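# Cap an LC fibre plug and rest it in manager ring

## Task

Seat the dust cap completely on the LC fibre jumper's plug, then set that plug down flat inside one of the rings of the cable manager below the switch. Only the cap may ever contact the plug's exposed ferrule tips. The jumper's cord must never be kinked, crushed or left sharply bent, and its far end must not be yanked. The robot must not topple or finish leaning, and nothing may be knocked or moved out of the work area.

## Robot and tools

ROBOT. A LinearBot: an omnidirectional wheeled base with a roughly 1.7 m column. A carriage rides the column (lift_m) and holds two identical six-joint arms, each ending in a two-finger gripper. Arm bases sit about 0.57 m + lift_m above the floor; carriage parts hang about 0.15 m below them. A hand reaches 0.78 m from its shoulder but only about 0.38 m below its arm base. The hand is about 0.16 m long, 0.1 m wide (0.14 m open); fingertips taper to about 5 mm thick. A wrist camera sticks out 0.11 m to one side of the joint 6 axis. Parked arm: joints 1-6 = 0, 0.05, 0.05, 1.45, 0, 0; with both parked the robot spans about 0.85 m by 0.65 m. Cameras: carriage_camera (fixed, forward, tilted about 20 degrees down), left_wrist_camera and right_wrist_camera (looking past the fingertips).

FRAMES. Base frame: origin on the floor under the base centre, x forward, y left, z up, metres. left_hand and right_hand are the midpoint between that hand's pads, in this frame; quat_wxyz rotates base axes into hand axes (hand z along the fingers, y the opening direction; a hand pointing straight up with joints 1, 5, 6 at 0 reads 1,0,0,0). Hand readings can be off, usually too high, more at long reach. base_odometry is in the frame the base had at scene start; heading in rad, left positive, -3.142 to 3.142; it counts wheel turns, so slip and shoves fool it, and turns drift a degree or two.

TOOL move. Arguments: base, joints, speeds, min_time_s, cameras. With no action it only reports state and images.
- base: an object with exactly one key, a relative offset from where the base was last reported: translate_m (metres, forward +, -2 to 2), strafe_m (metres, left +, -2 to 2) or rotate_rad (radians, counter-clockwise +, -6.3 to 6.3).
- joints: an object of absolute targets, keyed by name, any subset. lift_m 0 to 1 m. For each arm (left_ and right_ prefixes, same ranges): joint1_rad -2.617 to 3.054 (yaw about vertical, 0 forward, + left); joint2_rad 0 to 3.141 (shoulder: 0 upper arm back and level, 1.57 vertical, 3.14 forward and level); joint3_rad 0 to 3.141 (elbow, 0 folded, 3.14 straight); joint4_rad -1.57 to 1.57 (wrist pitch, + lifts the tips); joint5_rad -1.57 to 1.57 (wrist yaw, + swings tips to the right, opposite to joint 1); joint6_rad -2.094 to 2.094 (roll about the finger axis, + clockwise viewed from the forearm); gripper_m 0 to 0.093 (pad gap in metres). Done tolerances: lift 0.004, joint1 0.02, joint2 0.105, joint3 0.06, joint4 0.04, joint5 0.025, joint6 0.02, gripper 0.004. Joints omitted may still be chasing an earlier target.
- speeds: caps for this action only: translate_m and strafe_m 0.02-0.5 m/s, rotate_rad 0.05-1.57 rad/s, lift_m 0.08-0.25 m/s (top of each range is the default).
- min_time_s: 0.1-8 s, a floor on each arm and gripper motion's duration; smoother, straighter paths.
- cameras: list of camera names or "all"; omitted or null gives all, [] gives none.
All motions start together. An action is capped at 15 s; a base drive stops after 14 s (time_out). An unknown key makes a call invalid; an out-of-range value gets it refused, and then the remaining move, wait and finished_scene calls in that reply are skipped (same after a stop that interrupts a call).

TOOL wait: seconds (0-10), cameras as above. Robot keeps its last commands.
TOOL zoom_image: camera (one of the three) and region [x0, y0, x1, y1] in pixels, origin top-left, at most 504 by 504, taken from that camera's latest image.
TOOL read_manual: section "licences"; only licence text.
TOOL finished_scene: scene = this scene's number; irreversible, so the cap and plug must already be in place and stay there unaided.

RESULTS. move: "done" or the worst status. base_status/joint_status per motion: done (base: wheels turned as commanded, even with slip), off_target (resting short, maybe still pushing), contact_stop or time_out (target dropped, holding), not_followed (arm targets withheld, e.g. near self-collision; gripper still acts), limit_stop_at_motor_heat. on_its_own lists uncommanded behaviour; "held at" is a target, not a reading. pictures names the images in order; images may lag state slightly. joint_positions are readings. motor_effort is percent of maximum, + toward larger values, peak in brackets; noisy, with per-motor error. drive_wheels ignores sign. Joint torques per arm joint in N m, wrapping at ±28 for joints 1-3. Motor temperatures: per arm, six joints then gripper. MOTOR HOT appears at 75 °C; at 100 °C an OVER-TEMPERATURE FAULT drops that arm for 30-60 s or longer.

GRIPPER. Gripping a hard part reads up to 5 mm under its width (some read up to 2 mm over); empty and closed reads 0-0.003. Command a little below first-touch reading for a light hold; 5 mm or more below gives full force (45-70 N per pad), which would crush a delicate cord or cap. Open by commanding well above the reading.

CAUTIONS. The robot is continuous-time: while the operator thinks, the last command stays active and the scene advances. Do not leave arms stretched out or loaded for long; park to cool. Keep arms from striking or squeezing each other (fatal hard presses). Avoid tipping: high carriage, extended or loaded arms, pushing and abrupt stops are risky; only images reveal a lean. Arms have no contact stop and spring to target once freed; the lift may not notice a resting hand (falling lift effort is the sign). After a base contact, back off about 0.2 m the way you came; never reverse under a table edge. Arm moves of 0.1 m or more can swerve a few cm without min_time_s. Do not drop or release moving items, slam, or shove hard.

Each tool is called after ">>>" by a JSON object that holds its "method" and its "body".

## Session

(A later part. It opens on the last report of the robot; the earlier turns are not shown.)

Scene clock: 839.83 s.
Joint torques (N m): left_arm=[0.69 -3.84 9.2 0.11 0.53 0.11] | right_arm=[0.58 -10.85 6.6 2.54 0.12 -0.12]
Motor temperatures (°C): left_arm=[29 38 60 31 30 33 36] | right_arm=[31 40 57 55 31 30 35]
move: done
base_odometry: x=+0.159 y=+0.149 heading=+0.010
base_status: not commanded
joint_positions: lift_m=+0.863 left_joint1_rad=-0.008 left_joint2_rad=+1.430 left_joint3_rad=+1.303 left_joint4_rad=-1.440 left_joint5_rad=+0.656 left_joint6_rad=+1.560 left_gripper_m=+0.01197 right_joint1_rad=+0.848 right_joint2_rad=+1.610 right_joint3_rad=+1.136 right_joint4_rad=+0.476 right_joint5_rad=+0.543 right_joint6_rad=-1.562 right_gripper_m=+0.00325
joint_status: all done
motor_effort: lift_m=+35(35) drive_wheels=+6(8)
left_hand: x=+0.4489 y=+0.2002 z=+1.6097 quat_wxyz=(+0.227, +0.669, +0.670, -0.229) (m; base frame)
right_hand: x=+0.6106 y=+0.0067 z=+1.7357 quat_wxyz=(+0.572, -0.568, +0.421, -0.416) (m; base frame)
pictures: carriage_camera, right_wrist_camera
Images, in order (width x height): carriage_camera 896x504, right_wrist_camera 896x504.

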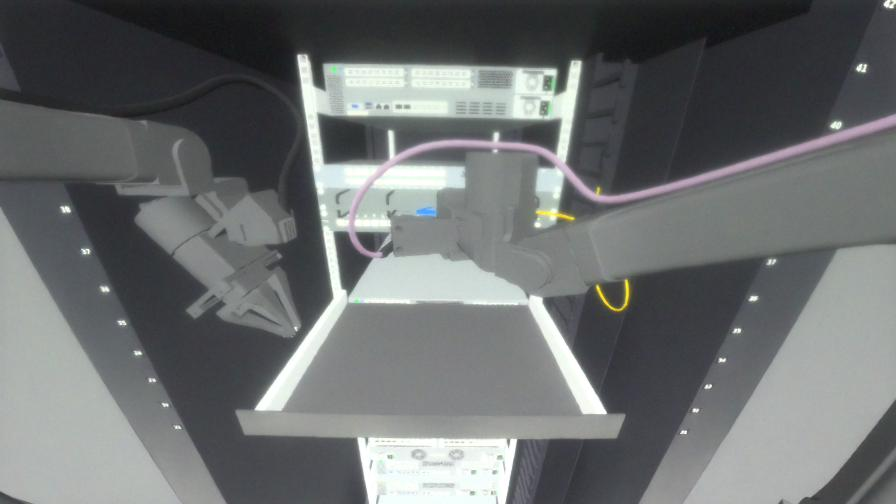

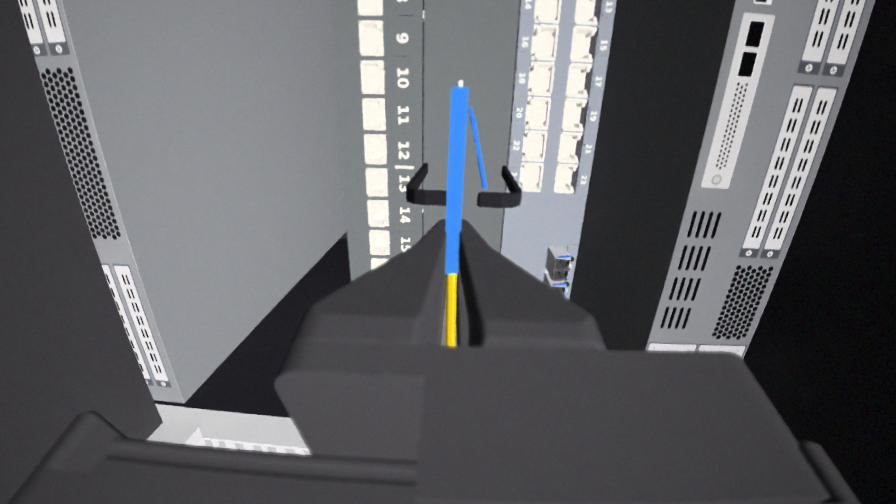

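>>> {"method": "move", "body": {"joints": {"right_joint1_rad": 0.961, "right_joint2_rad": 1.649, "right_joint3_rad": 1.184, "right_joint4_rad": 0.472, "right_joint5_rad": 0.662, "right_joint6_rad": -1.571}, "min_time_s": 3, "cameras": ["right_wrist_camera", "carriage_camera"]}}

>>> {"method": "zoom_image", "body": {"camera": "right_wrist_camera", "region": [360, 60, 620, 360]}}

>>> {"method": "zoom_image", "body": {"camera": "carriage_camera", "region": [380, 120, 660, 320]}}

Scene clock: 887.63 s.
Joint torques (N m): left_arm=[0.72 -3.86 9.2 0.11 0.53 0.12] | right_arm=[0.62 -7.27 10.25 2.48 0.1 -0.11]
Motor temperatures (°C): left_arm=[29 38 62 31 30 33 36] | right_arm=[31 42 54 56 31 30 35]
move: done
base_odometry: x=+0.159 y=+0.149 heading=+0.010
base_status: not commanded
joint_positions: lift_m=+0.863 left_joint1_rad=-0.008 left_joint2_rad=+1.430 left_joint3_rad=+1.303 left_joint4_rad=-1.440 left_joint5_rad=+0.656 left_joint6_rad=+1.560 left_gripper_m=+0.01197 right_joint1_rad=+0.954 right_joint2_rad=+1.633 right_joint3_rad=+1.157 right_joint4_rad=+0.476 right_joint5_rad=+0.653 right_joint6_rad=-1.562 right_gripper_m=+0.00325
joint_status: all done
motor_effort: lift_m=+35(35) drive_wheels=+3(7)
left_hand: x=+0.4489 y=+0.2002 z=+1.6097 quat_wxyz=(+0.227, +0.669, +0.670, -0.229) (m; base frame)
right_hand: x=+0.5850 y=+0.0342 z=+1.7348 quat_wxyz=(+0.571, -0.567, +0.422, -0.417) (m; base frame)
pictures: carriage_camera, right_wrist_camera
Images, in order (width x height): carriage_camera 896x504, right_wrist_camera 896x504.

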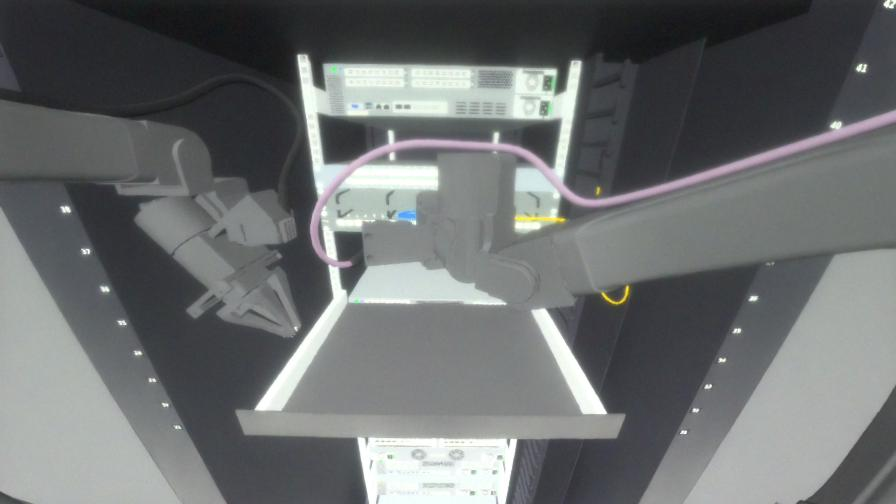

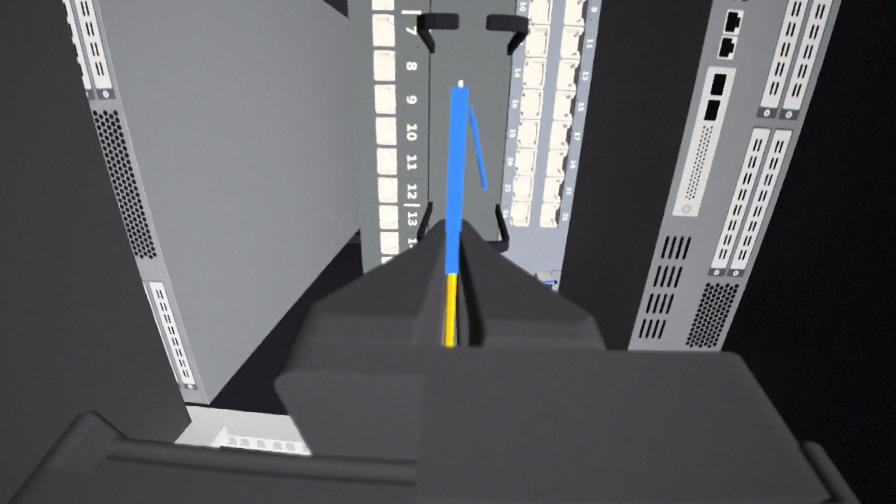

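Scaled by 1.680 from the camera's 896x504 image, which has a finer 1280x720 frame.

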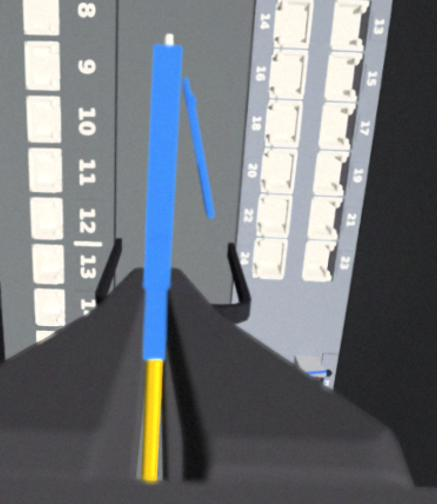

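Scaled by 1.800 from the camera's 896x504 image, which has a finer 1280x720 frame.

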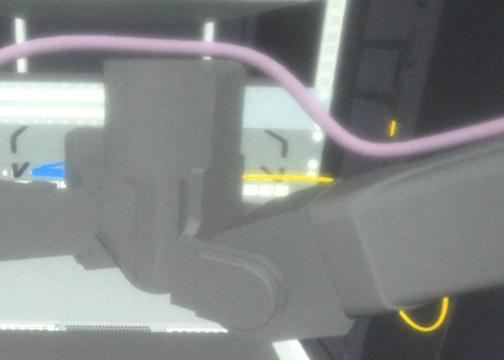

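>>> {"method": "move", "body": {"joints": {"lift_m":0.93,"right_joint1_rad":0.961,"right_joint2_rad":1.905,"right_joint3_rad":0.897,"right_joint4_rad":1.016,"right_joint5_rad":0.662,"right_joint6_rad":-1.571}, "speeds": {"lift_m":0.08}, "min_time_s": 1.2}}

Scene clock: 917.60 s.
Joint torques (N m): left_arm=[0.68 -3.92 9.07 0.11 0.53 0.11] | right_arm=[0.61 -8.51 5.44 2.55 0.08 -0.11]
Motor temperatures (°C): left_arm=[29 38 62 31 30 33 36] | right_arm=[31 41 57 56 31 30 35]
move: done
base_odometry: x=+0.159 y=+0.149 heading=+0.010
base_status: not commanded
joint_positions: lift_m=+0.930 left_joint1_rad=-0.008 left_joint2_rad=+1.431 left_joint3_rad=+1.304 left_joint4_rad=-1.440 left_joint5_rad=+0.657 left_joint6_rad=+1.560 left_gripper_m=+0.01197 right_joint1_rad=+0.954 right_joint2_rad=+1.890 right_joint3_rad=+0.908 right_joint4_rad=+1.013 right_joint5_rad=+0.655 right_joint6_rad=-1.562 right_gripper_m=+0.00325
joint_status: all done
motor_effort: lift_m=+35(42) drive_wheels=+3(8)
left_hand: x=+0.4490 y=+0.2002 z=+1.6773 quat_wxyz=(+0.227, +0.669, +0.670, -0.229) (m; base frame)
right_hand: x=+0.5892 y=+0.0398 z=+1.6842 quat_wxyz=(+0.582, -0.556, +0.422, -0.417) (m; base frame)
pictures: carriage_camera, left_wrist_camera, right_wrist_camera
Images, in order (width x height): carriage_camera 896x504, left_wrist_camera 896x504, right_wrist_camera 896x504.

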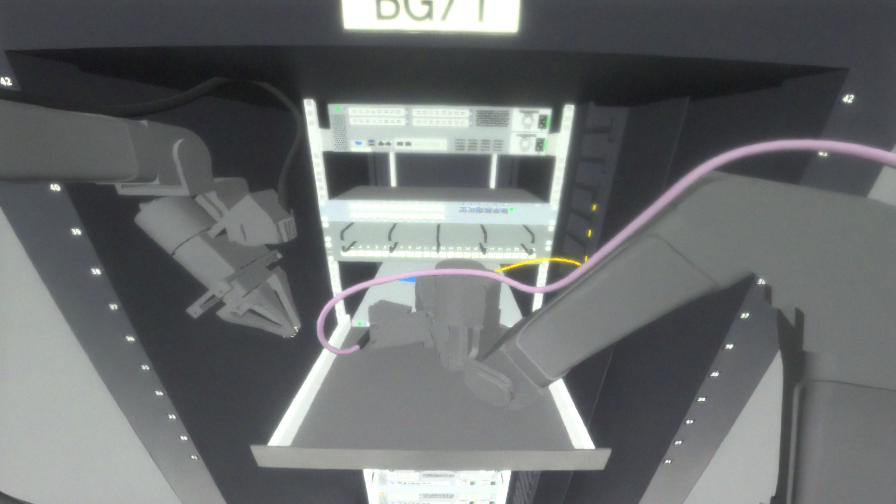

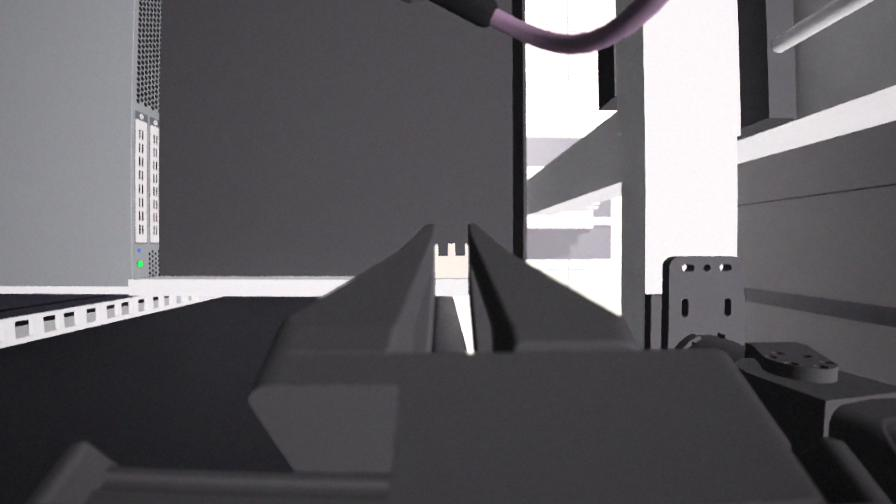

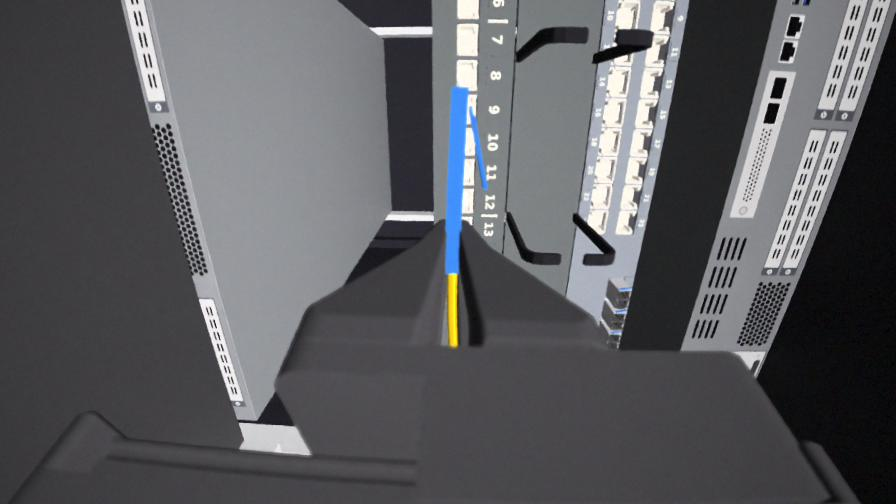

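>>> {"method": "move", "body": {"joints": {"right_joint1_rad":0.961,"right_joint2_rad":1.942,"right_joint3_rad":0.897,"right_joint4_rad":1.028,"right_joint5_rad":0.662,"right_joint6_rad":-1.571}, "min_time_s": 0.6}}

>>> {"method": "wait", "body": {"seconds": 0.3, "cameras": []}}

>>> {"method": "zoom_image", "body": {"camera": "right_wrist_camera", "region": [380, 40, 560, 300]}}

Scene clock: 933.63 s.
Joint torques (N m): left_arm=[0.7 -3.9 9.09 0.11 0.53 0.11] | right_arm=[0.59 -8.47 5.3 2.56 0.09 -0.11]
Motor temperatures (°C): left_arm=[29 38 61 31 30 33 36] | right_arm=[31 41 54 56 31 30 35]
move: done
base_odometry: x=+0.159 y=+0.149 heading=+0.010
base_status: not commanded
joint_positions: lift_m=+0.930 left_joint1_rad=-0.008 left_joint2_rad=+1.431 left_joint3_rad=+1.304 left_joint4_rad=-1.440 left_joint5_rad=+0.657 left_joint6_rad=+1.560 left_gripper_m=+0.01197 right_joint1_rad=+0.954 right_joint2_rad=+1.925 right_joint3_rad=+0.908 right_joint4_rad=+1.025 right_joint5_rad=+0.655 right_joint6_rad=-1.562 right_gripper_m=+0.00325
joint_status: all done
motor_effort: lift_m=+35(36) drive_wheels=+5(6)
left_hand: x=+0.4490 y=+0.2002 z=+1.6773 quat_wxyz=(+0.227, +0.669, +0.670, -0.229) (m; base frame)
right_hand: x=+0.5908 y=+0.0420 z=+1.6700 quat_wxyz=(+0.574, -0.564, +0.422, -0.417) (m; base frame)
pictures: carriage_camera, left_wrist_camera, right_wrist_camera
Images, in order (width x height): carriage_camera 896x504, left_wrist_camera 896x504, right_wrist_camera 896x504.

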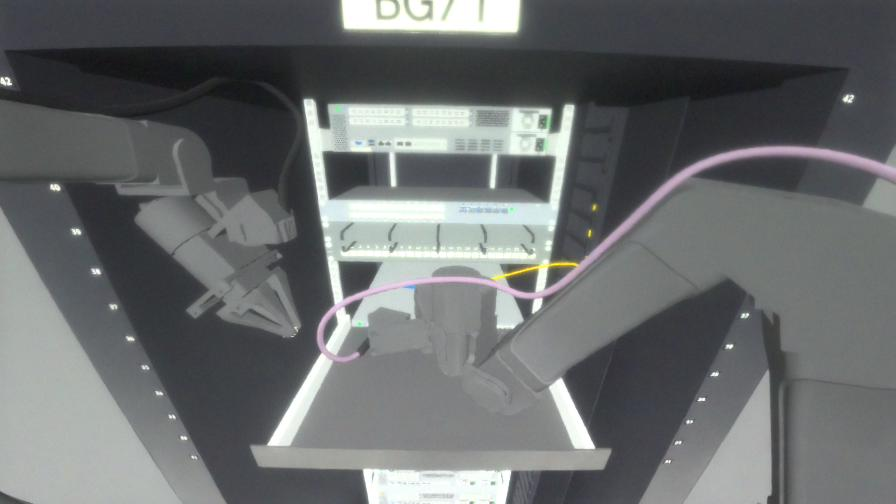

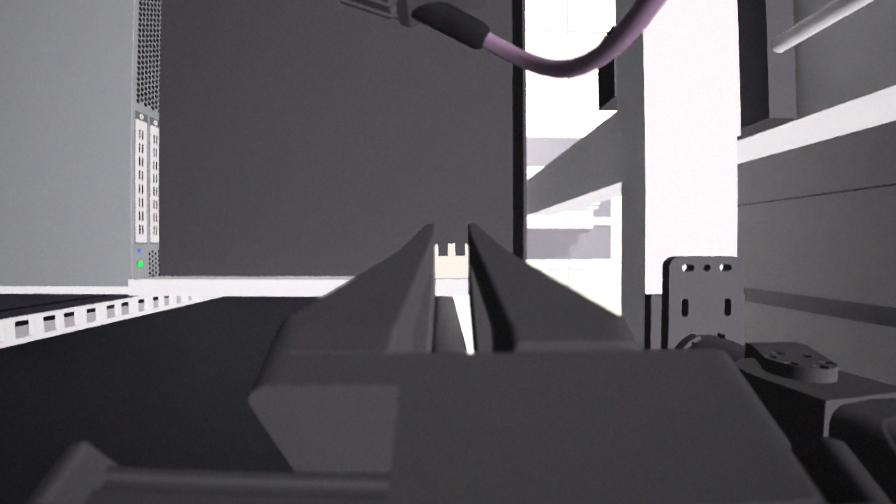

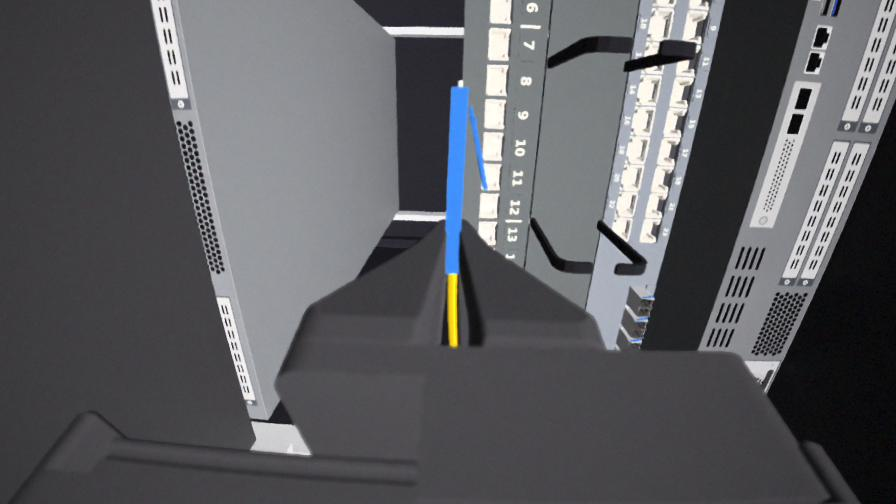

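Scene clock: 933.93 s.
Joint torques (N m): left_arm=[0.69 -3.92 9.11 0.11 0.53 0.11] | right_arm=[0.62 -8.47 5.3 2.54 0.08 -0.11]
Motor temperatures (°C): left_arm=[29 38 61 31 30 33 36] | right_arm=[31 41 54 56 31 30 35]
base_odometry: x=+0.159 y=+0.149 heading=+0.010
base_status: not commanded
joint_positions: lift_m=+0.930 left_joint1_rad=-0.008 left_joint2_rad=+1.431 left_joint3_rad=+1.304 left_joint4_rad=-1.440 left_joint5_rad=+0.657 left_joint6_rad=+1.560 left_gripper_m=+0.01197 right_joint1_rad=+0.954 right_joint2_rad=+1.925 right_joint3_rad=+0.908 right_joint4_rad=+1.026 right_joint5_rad=+0.655 right_joint6_rad=-1.562 right_gripper_m=+0.00325
joint_status: all done
motor_effort: lift_m=+36(36) drive_wheels=+2(6)
left_hand: x=+0.4490 y=+0.2002 z=+1.6773 quat_wxyz=(+0.227, +0.669, +0.670, -0.229) (m; base frame)
right_hand: x=+0.5908 y=+0.0420 z=+1.6702 quat_wxyz=(+0.574, -0.564, +0.422, -0.417) (m; base frame)
wait: 0.30 s; at rest by 0.27 s
pictures: none
No camera images: "cameras" was empty.

Scaled by 1.938 from the camera's 896x504 image, which has a finer 1280x720 frame.

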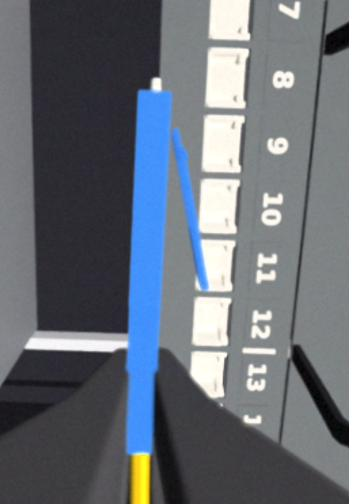

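>>> {"method": "move", "body": {"joints": {"lift_m":0.912,"left_joint1_rad":-0.16,"left_joint2_rad":1.99,"left_joint3_rad":1.98,"left_joint4_rad":-1.412,"left_joint5_rad":0.662,"left_joint6_rad":1.362}, "min_time_s": 1.5}}

>>> {"method": "zoom_image", "body": {"camera": "right_wrist_camera", "region": [380, 0, 560, 260]}}

>>> {"method": "zoom_image", "body": {"camera": "left_wrist_camera", "region": [360, 130, 540, 310]}}

Scene clock: 958.00 s.
Joint torques (N m): left_arm=[-0.7 -6.01 10.15 1.31 0.49 -0.12] | right_arm=[0.61 -9.32 5.59 2.5 0.08 -0.11]
Motor temperatures (°C): left_arm=[29 38 61 31 30 33 36] | right_arm=[31 42 52 53 31 30 36]
move: off_target
base_odometry: x=+0.159 y=+0.149 heading=+0.010
base_status: not commanded
joint_positions: lift_m=+0.912 left_joint1_rad=-0.151 left_joint2_rad=+1.956 left_joint3_rad=+1.941 left_joint4_rad=-1.505 left_joint5_rad=+0.657 left_joint6_rad=+1.377 left_gripper_m=+0.01196 right_joint1_rad=+0.954 right_joint2_rad=+1.934 right_joint3_rad=+0.904 right_joint4_rad=+1.030 right_joint5_rad=+0.656 right_joint6_rad=-1.563 right_gripper_m=+0.00325
joint_status: left_joint4_rad off_target (ended at -1.505, target -1.412); the others done
motor_effort: lift_m=+35(36) drive_wheels=-2(8)
left_hand: x=+0.5710 y=+0.1468 z=+1.6706 quat_wxyz=(+0.205, +0.660, +0.678, -0.250) (m; base frame)
right_hand: x=+0.5907 y=+0.0418 z=+1.6474 quat_wxyz=(+0.571, -0.567, +0.422, -0.418) (m; base frame)
pictures: carriage_camera, left_wrist_camera, right_wrist_camera
Images, in order (width x height): carriage_camera 896x504, left_wrist_camera 896x504, right_wrist_camera 896x504.

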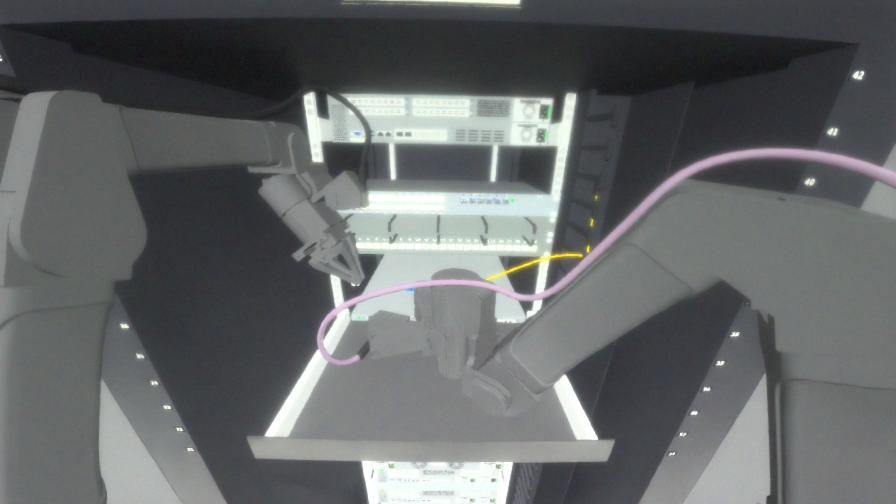

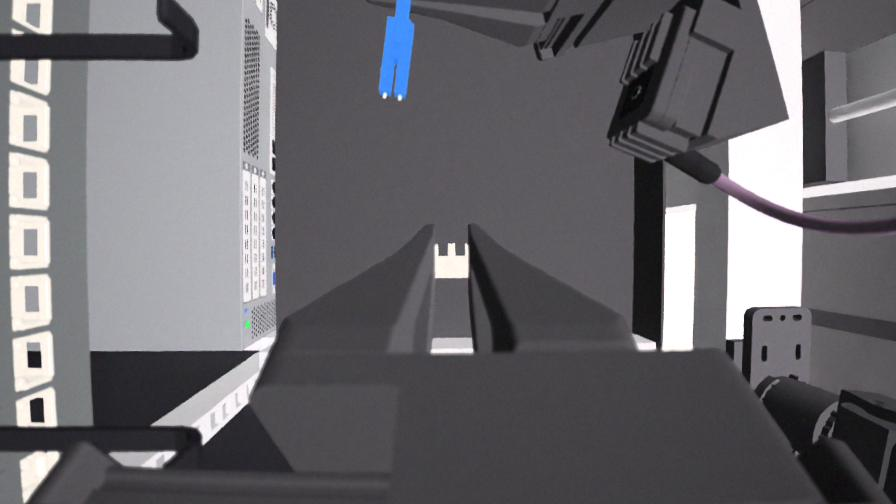

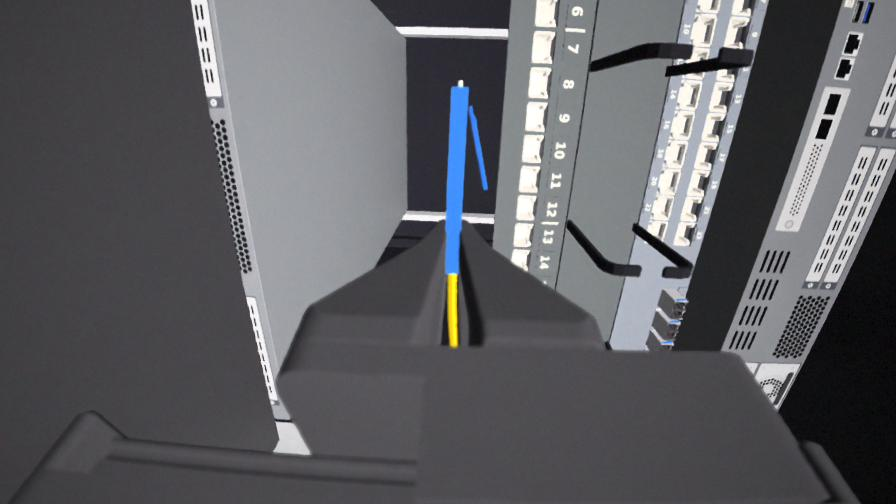

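Scaled by 1.938 from the camera's 896x504 image, which has a finer 1280x720 frame.

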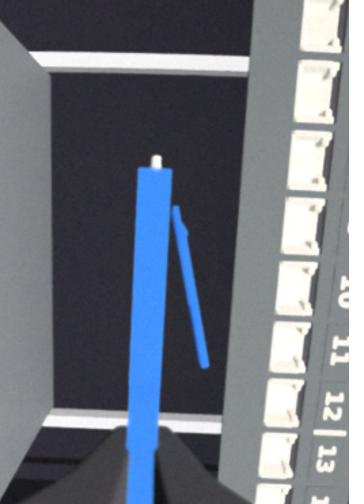

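Scaled by 2.800 from the camera's 896x504 image, which has a finer 1280x720 frame.

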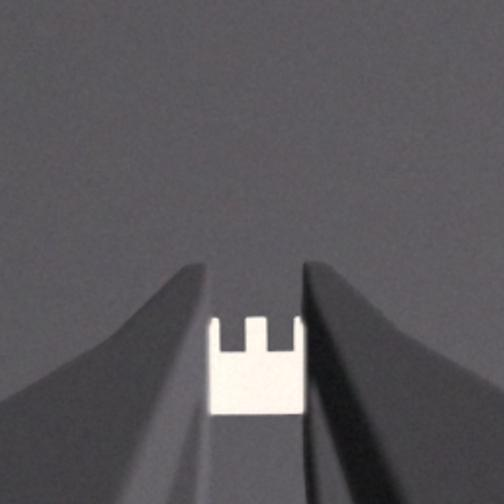

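>>> {"method": "move", "body": {"joints": {"left_joint1_rad":-0.187,"left_joint2_rad":1.82,"left_joint3_rad":1.745,"left_joint4_rad":-1.327,"left_joint5_rad":0.661,"left_joint6_rad":1.34}, "min_time_s": 1.5, "cameras": []}}

>>> {"method": "move", "body": {"joints": {"right_joint1_rad":1.069,"right_joint2_rad":1.872,"right_joint3_rad":0.815,"right_joint4_rad":1.046,"right_joint5_rad":0.768,"right_joint6_rad":-1.571}, "min_time_s": 1.2}}

>>> {"method": "zoom_image", "body": {"camera": "right_wrist_camera", "region": [380, 0, 560, 260]}}

>>> {"method": "zoom_image", "body": {"camera": "left_wrist_camera", "region": [320, 0, 580, 300]}}

Scene clock: 990.20 s.
Joint torques (N m): left_arm=[-0.55 -11.4 5.68 0.58 0.47 -0.09] | right_arm=[0.62 -9.33 5.6 2.51 0.08 -0.11]
Motor temperatures (°C): left_arm=[29 41 60 33 30 33 36] | right_arm=[31 44 51 52 31 30 36]
move: done
base_odometry: x=+0.159 y=+0.149 heading=+0.010
base_status: not commanded
joint_positions: lift_m=+0.912 left_joint1_rad=-0.180 left_joint2_rad=+1.859 left_joint3_rad=+1.760 left_joint4_rad=-1.341 left_joint5_rad=+0.657 left_joint6_rad=+1.351 left_gripper_m=+0.01196 right_joint1_rad=+0.954 right_joint2_rad=+1.934 right_joint3_rad=+0.904 right_joint4_rad=+1.030 right_joint5_rad=+0.656 right_joint6_rad=-1.563 right_gripper_m=+0.00325
joint_status: all done
motor_effort: lift_m=+35(35) drive_wheels=+1(6)
left_hand: x=+0.5628 y=+0.1371 z=+1.6600 quat_wxyz=(+0.230, +0.670, +0.666, -0.234) (m; base frame)
right_hand: x=+0.5907 y=+0.0418 z=+1.6474 quat_wxyz=(+0.571, -0.567, +0.422, -0.418) (m; base frame)
pictures: none
No camera images: "cameras" was empty.

Scene clock: 991.70 s.
Joint torques (N m): left_arm=[-0.57 -11.4 5.64 0.58 0.47 -0.09] | right_arm=[0.5 -11.95 4.88 2.51 0.1 -0.11]
Motor temperatures (°C): left_arm=[29 41 60 33 30 33 36] | right_arm=[31 44 51 52 31 30 36]
move: done
base_odometry: x=+0.159 y=+0.149 heading=+0.010
base_status: not commanded
joint_positions: lift_m=+0.912 left_joint1_rad=-0.180 left_joint2_rad=+1.859 left_joint3_rad=+1.760 left_joint4_rad=-1.339 left_joint5_rad=+0.657 left_joint6_rad=+1.351 left_gripper_m=+0.01196 right_joint1_rad=+1.064 right_joint2_rad=+1.898 right_joint3_rad=+0.828 right_joint4_rad=+1.044 right_joint5_rad=+0.758 right_joint6_rad=-1.563 right_gripper_m=+0.00325
joint_status: all done
motor_effort: lift_m=+35(35) drive_wheels=-1(5)
left_hand: x=+0.5632 y=+0.1371 z=+1.6600 quat_wxyz=(+0.231, +0.670, +0.666, -0.233) (m; base frame)
right_hand: x=+0.5486 y=+0.0500 z=+1.6382 quat_wxyz=(+0.563, -0.578, +0.419, -0.417) (m; base frame)
pictures: carriage_camera, left_wrist_camera, right_wrist_camera
Images, in order (width x height): carriage_camera 896x504, left_wrist_camera 896x504, right_wrist_camera 896x504.

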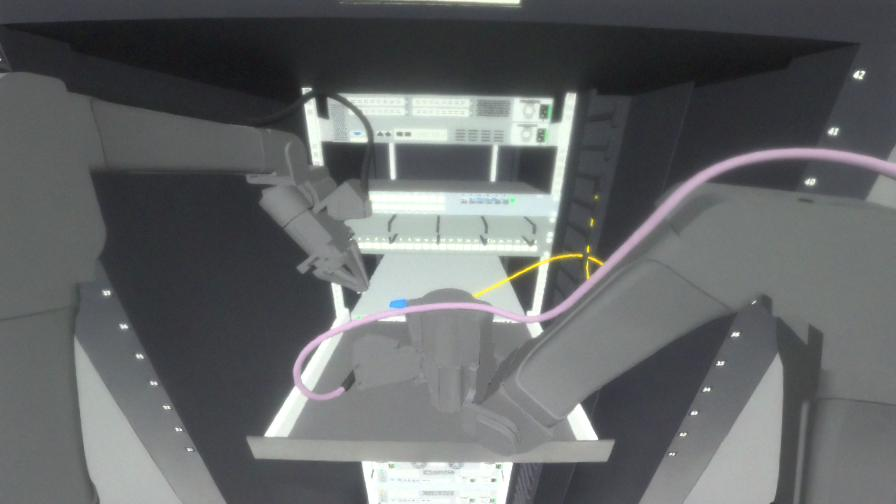

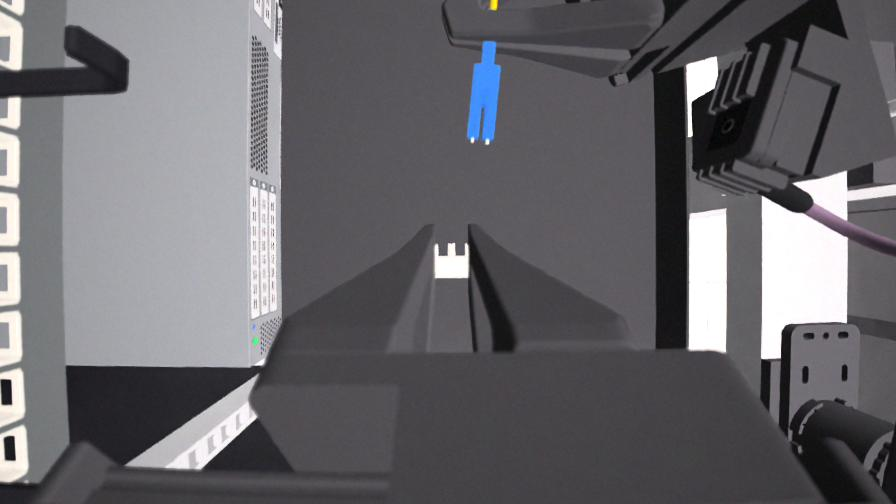

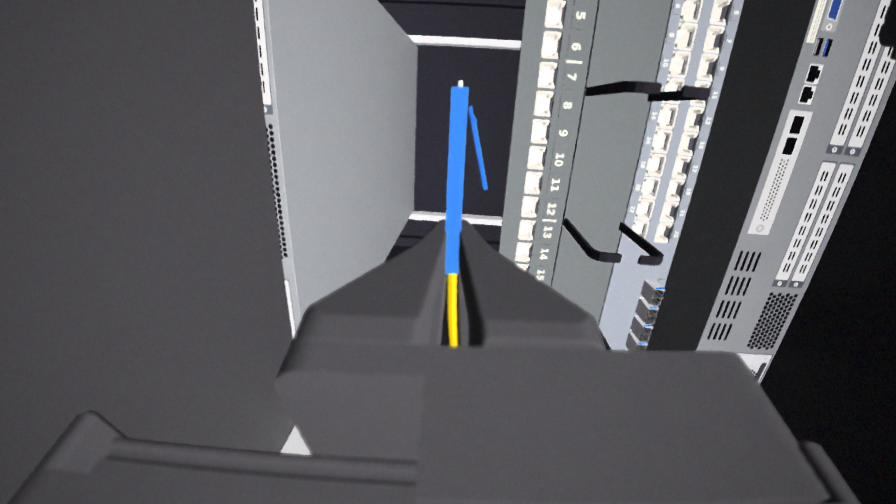

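Scaled by 1.938 from the camera's 896x504 image, which has a finer 1280x720 frame.

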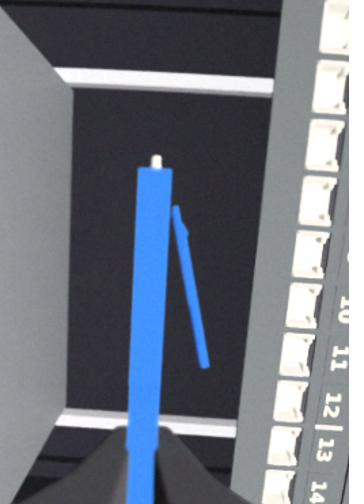

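Scaled by 1.680 from the camera's 896x504 image, which has a finer 1280x720 frame.

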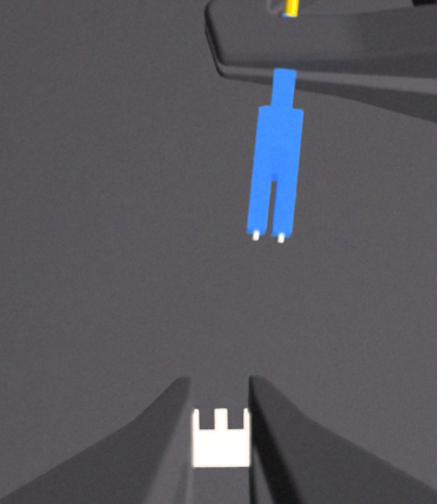

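>>> {"method": "move", "body": {"joints": {"left_joint1_rad":-0.185,"left_joint2_rad":1.762,"left_joint3_rad":1.642,"left_joint4_rad":-1.277,"left_joint5_rad":0.661,"left_joint6_rad":1.338,"right_joint1_rad":1.003,"right_joint2_rad":1.843,"right_joint3_rad":0.757,"right_joint4_rad":1.101,"right_joint5_rad":0.597,"right_joint6_rad":-1.571}, "min_time_s": 1.0}}

>>> {"method": "zoom_image", "body": {"camera": "right_wrist_camera", "region": [380, 0, 560, 260]}}

>>> {"method": "zoom_image", "body": {"camera": "left_wrist_camera", "region": [320, 0, 580, 300]}}

Scene clock: 1024.80 s.
Joint torques (N m): left_arm=[-0.38 -10.81 5.68 0.62 0.47 -0.1] | right_arm=[-0.58 -11.51 4.81 2.58 -0.11 -0.11]
Motor temperatures (°C): left_arm=[29 49 56 32 30 33 36] | right_arm=[31 48 49 53 31 30 36]
move: done
base_odometry: x=+0.159 y=+0.149 heading=+0.010
base_status: not commanded
joint_positions: lift_m=+0.912 left_joint1_rad=-0.180 left_joint2_rad=+1.799 left_joint3_rad=+1.658 left_joint4_rad=-1.291 left_joint5_rad=+0.657 left_joint6_rad=+1.350 left_gripper_m=+0.01196 right_joint1_rad=+1.008 right_joint2_rad=+1.868 right_joint3_rad=+0.770 right_joint4_rad=+1.099 right_joint5_rad=+0.608 right_joint6_rad=-1.563 right_gripper_m=+0.00325
joint_status: all done
motor_effort: lift_m=+35(35) drive_wheels=-6(7)
left_hand: x=+0.5505 y=+0.1394 z=+1.6535 quat_wxyz=(+0.232, +0.670, +0.666, -0.232) (m; base frame)
right_hand: x=+0.5529 y=+0.0445 z=+1.6412 quat_wxyz=(+0.591, -0.588, +0.393, -0.388) (m; base frame)
pictures: carriage_camera, left_wrist_camera, right_wrist_camera
Images, in order (width x height): carriage_camera 896x504, left_wrist_camera 896x504, right_wrist_camera 896x504.

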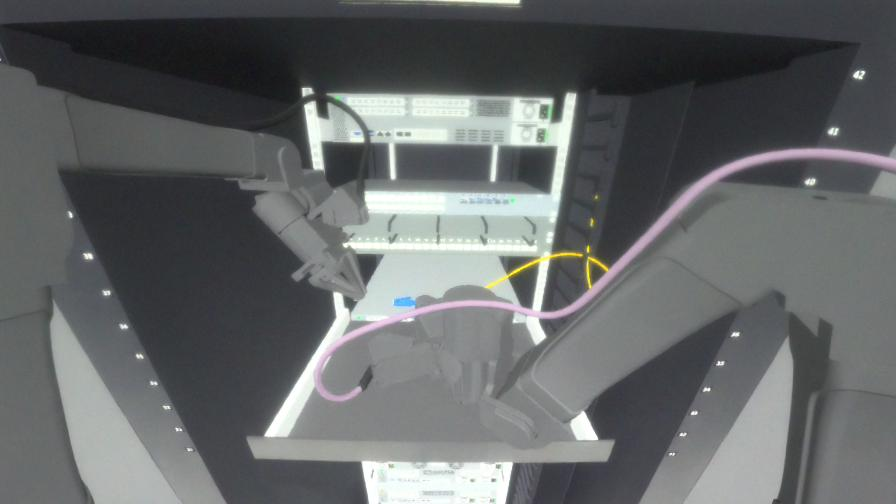

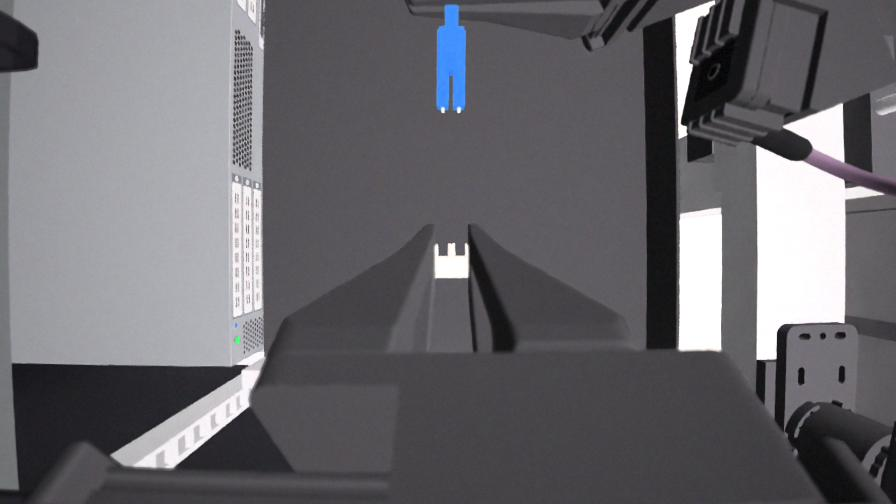

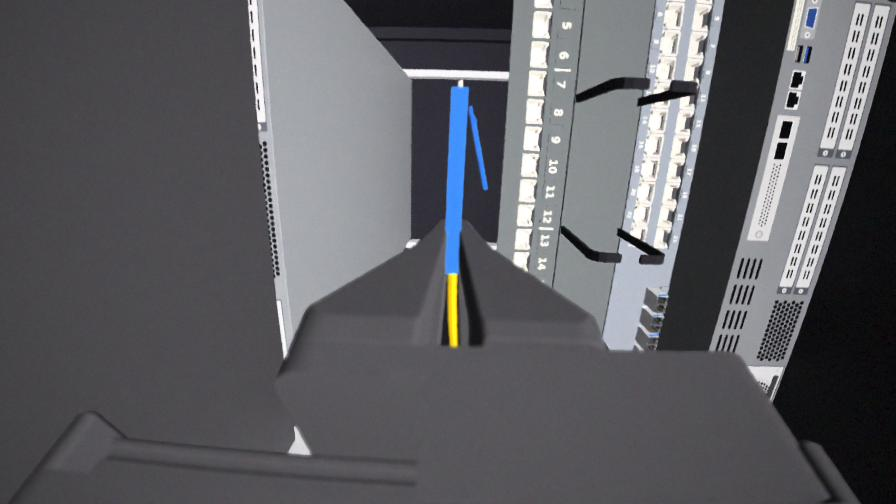

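Scaled by 1.938 from the camera's 896x504 image, which has a finer 1280x720 frame.

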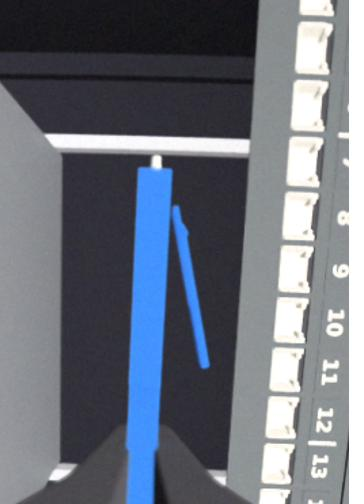

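Scaled by 1.680 from the camera's 896x504 image, which has a finer 1280x720 frame.

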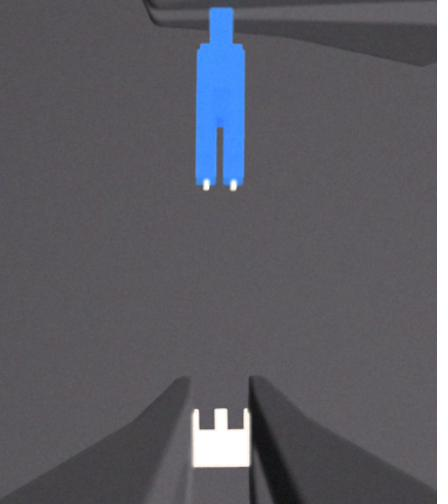

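>>> {"method": "move", "body": {"joints": {"left_joint1_rad":-0.2705,"left_joint2_rad":1.81,"left_joint3_rad":1.665,"left_joint4_rad":-1.212,"left_joint5_rad":0.637,"left_joint6_rad":1.229}, "min_time_s": 1.0, "cameras": ["left_wrist_camera","right_wrist_camera"]}}

>>> {"method": "zoom_image", "body": {"camera": "right_wrist_camera", "region": [380, 0, 560, 260]}}

>>> {"method": "zoom_image", "body": {"camera": "left_wrist_camera", "region": [360, 120, 540, 300]}}

Scene clock: 1042.17 s.
Joint torques (N m): left_arm=[-0.5 -7.04 7.83 0.74 0.31 -0.09] | right_arm=[-0.59 -11.52 4.86 2.56 -0.09 -0.1]
Motor temperatures (°C): left_arm=[29 51 55 32 30 33 36] | right_arm=[31 46 49 53 31 30 36]
move: done
base_odometry: x=+0.159 y=+0.149 heading=+0.010
base_status: not commanded
joint_positions: lift_m=+0.912 left_joint1_rad=-0.264 left_joint2_rad=+1.799 left_joint3_rad=+1.658 left_joint4_rad=-1.226 left_joint5_rad=+0.650 left_joint6_rad=+1.241 left_gripper_m=+0.01196 right_joint1_rad=+1.008 right_joint2_rad=+1.868 right_joint3_rad=+0.769 right_joint4_rad=+1.101 right_joint5_rad=+0.606 right_joint6_rad=-1.563 right_gripper_m=+0.00325
joint_status: all done
motor_effort: lift_m=+35(35) drive_wheels=+0(7)
left_hand: x=+0.5486 y=+0.1091 z=+1.6551 quat_wxyz=(+0.234, +0.668, +0.666, -0.235) (m; base frame)
right_hand: x=+0.5527 y=+0.0446 z=+1.6413 quat_wxyz=(+0.592, -0.588, +0.393, -0.388) (m; base frame)
pictures: left_wrist_camera, right_wrist_camera
Images, in order (width x height): left_wrist_camera 896x504, right_wrist_camera 896x504.

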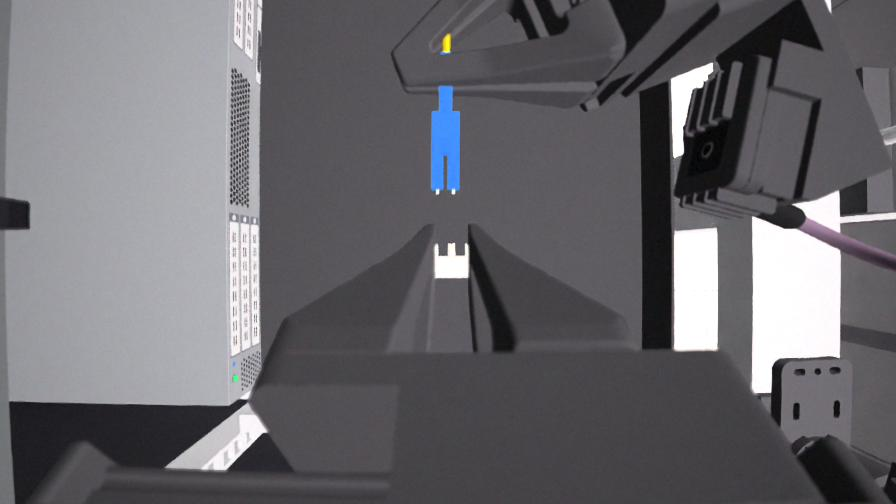

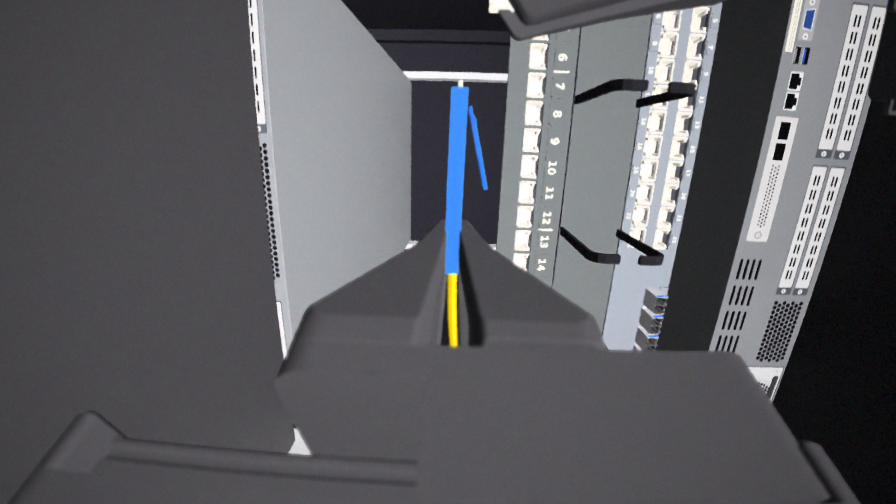

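Scaled by 1.938 from the camera's 896x504 image, which has a finer 1280x720 frame.

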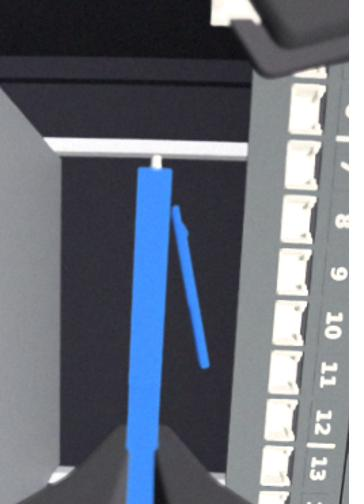

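Scaled by 2.800 from the camera's 896x504 image, which has a finer 1280x720 frame.

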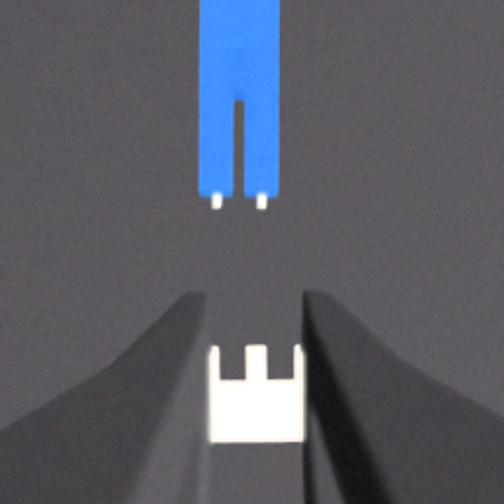

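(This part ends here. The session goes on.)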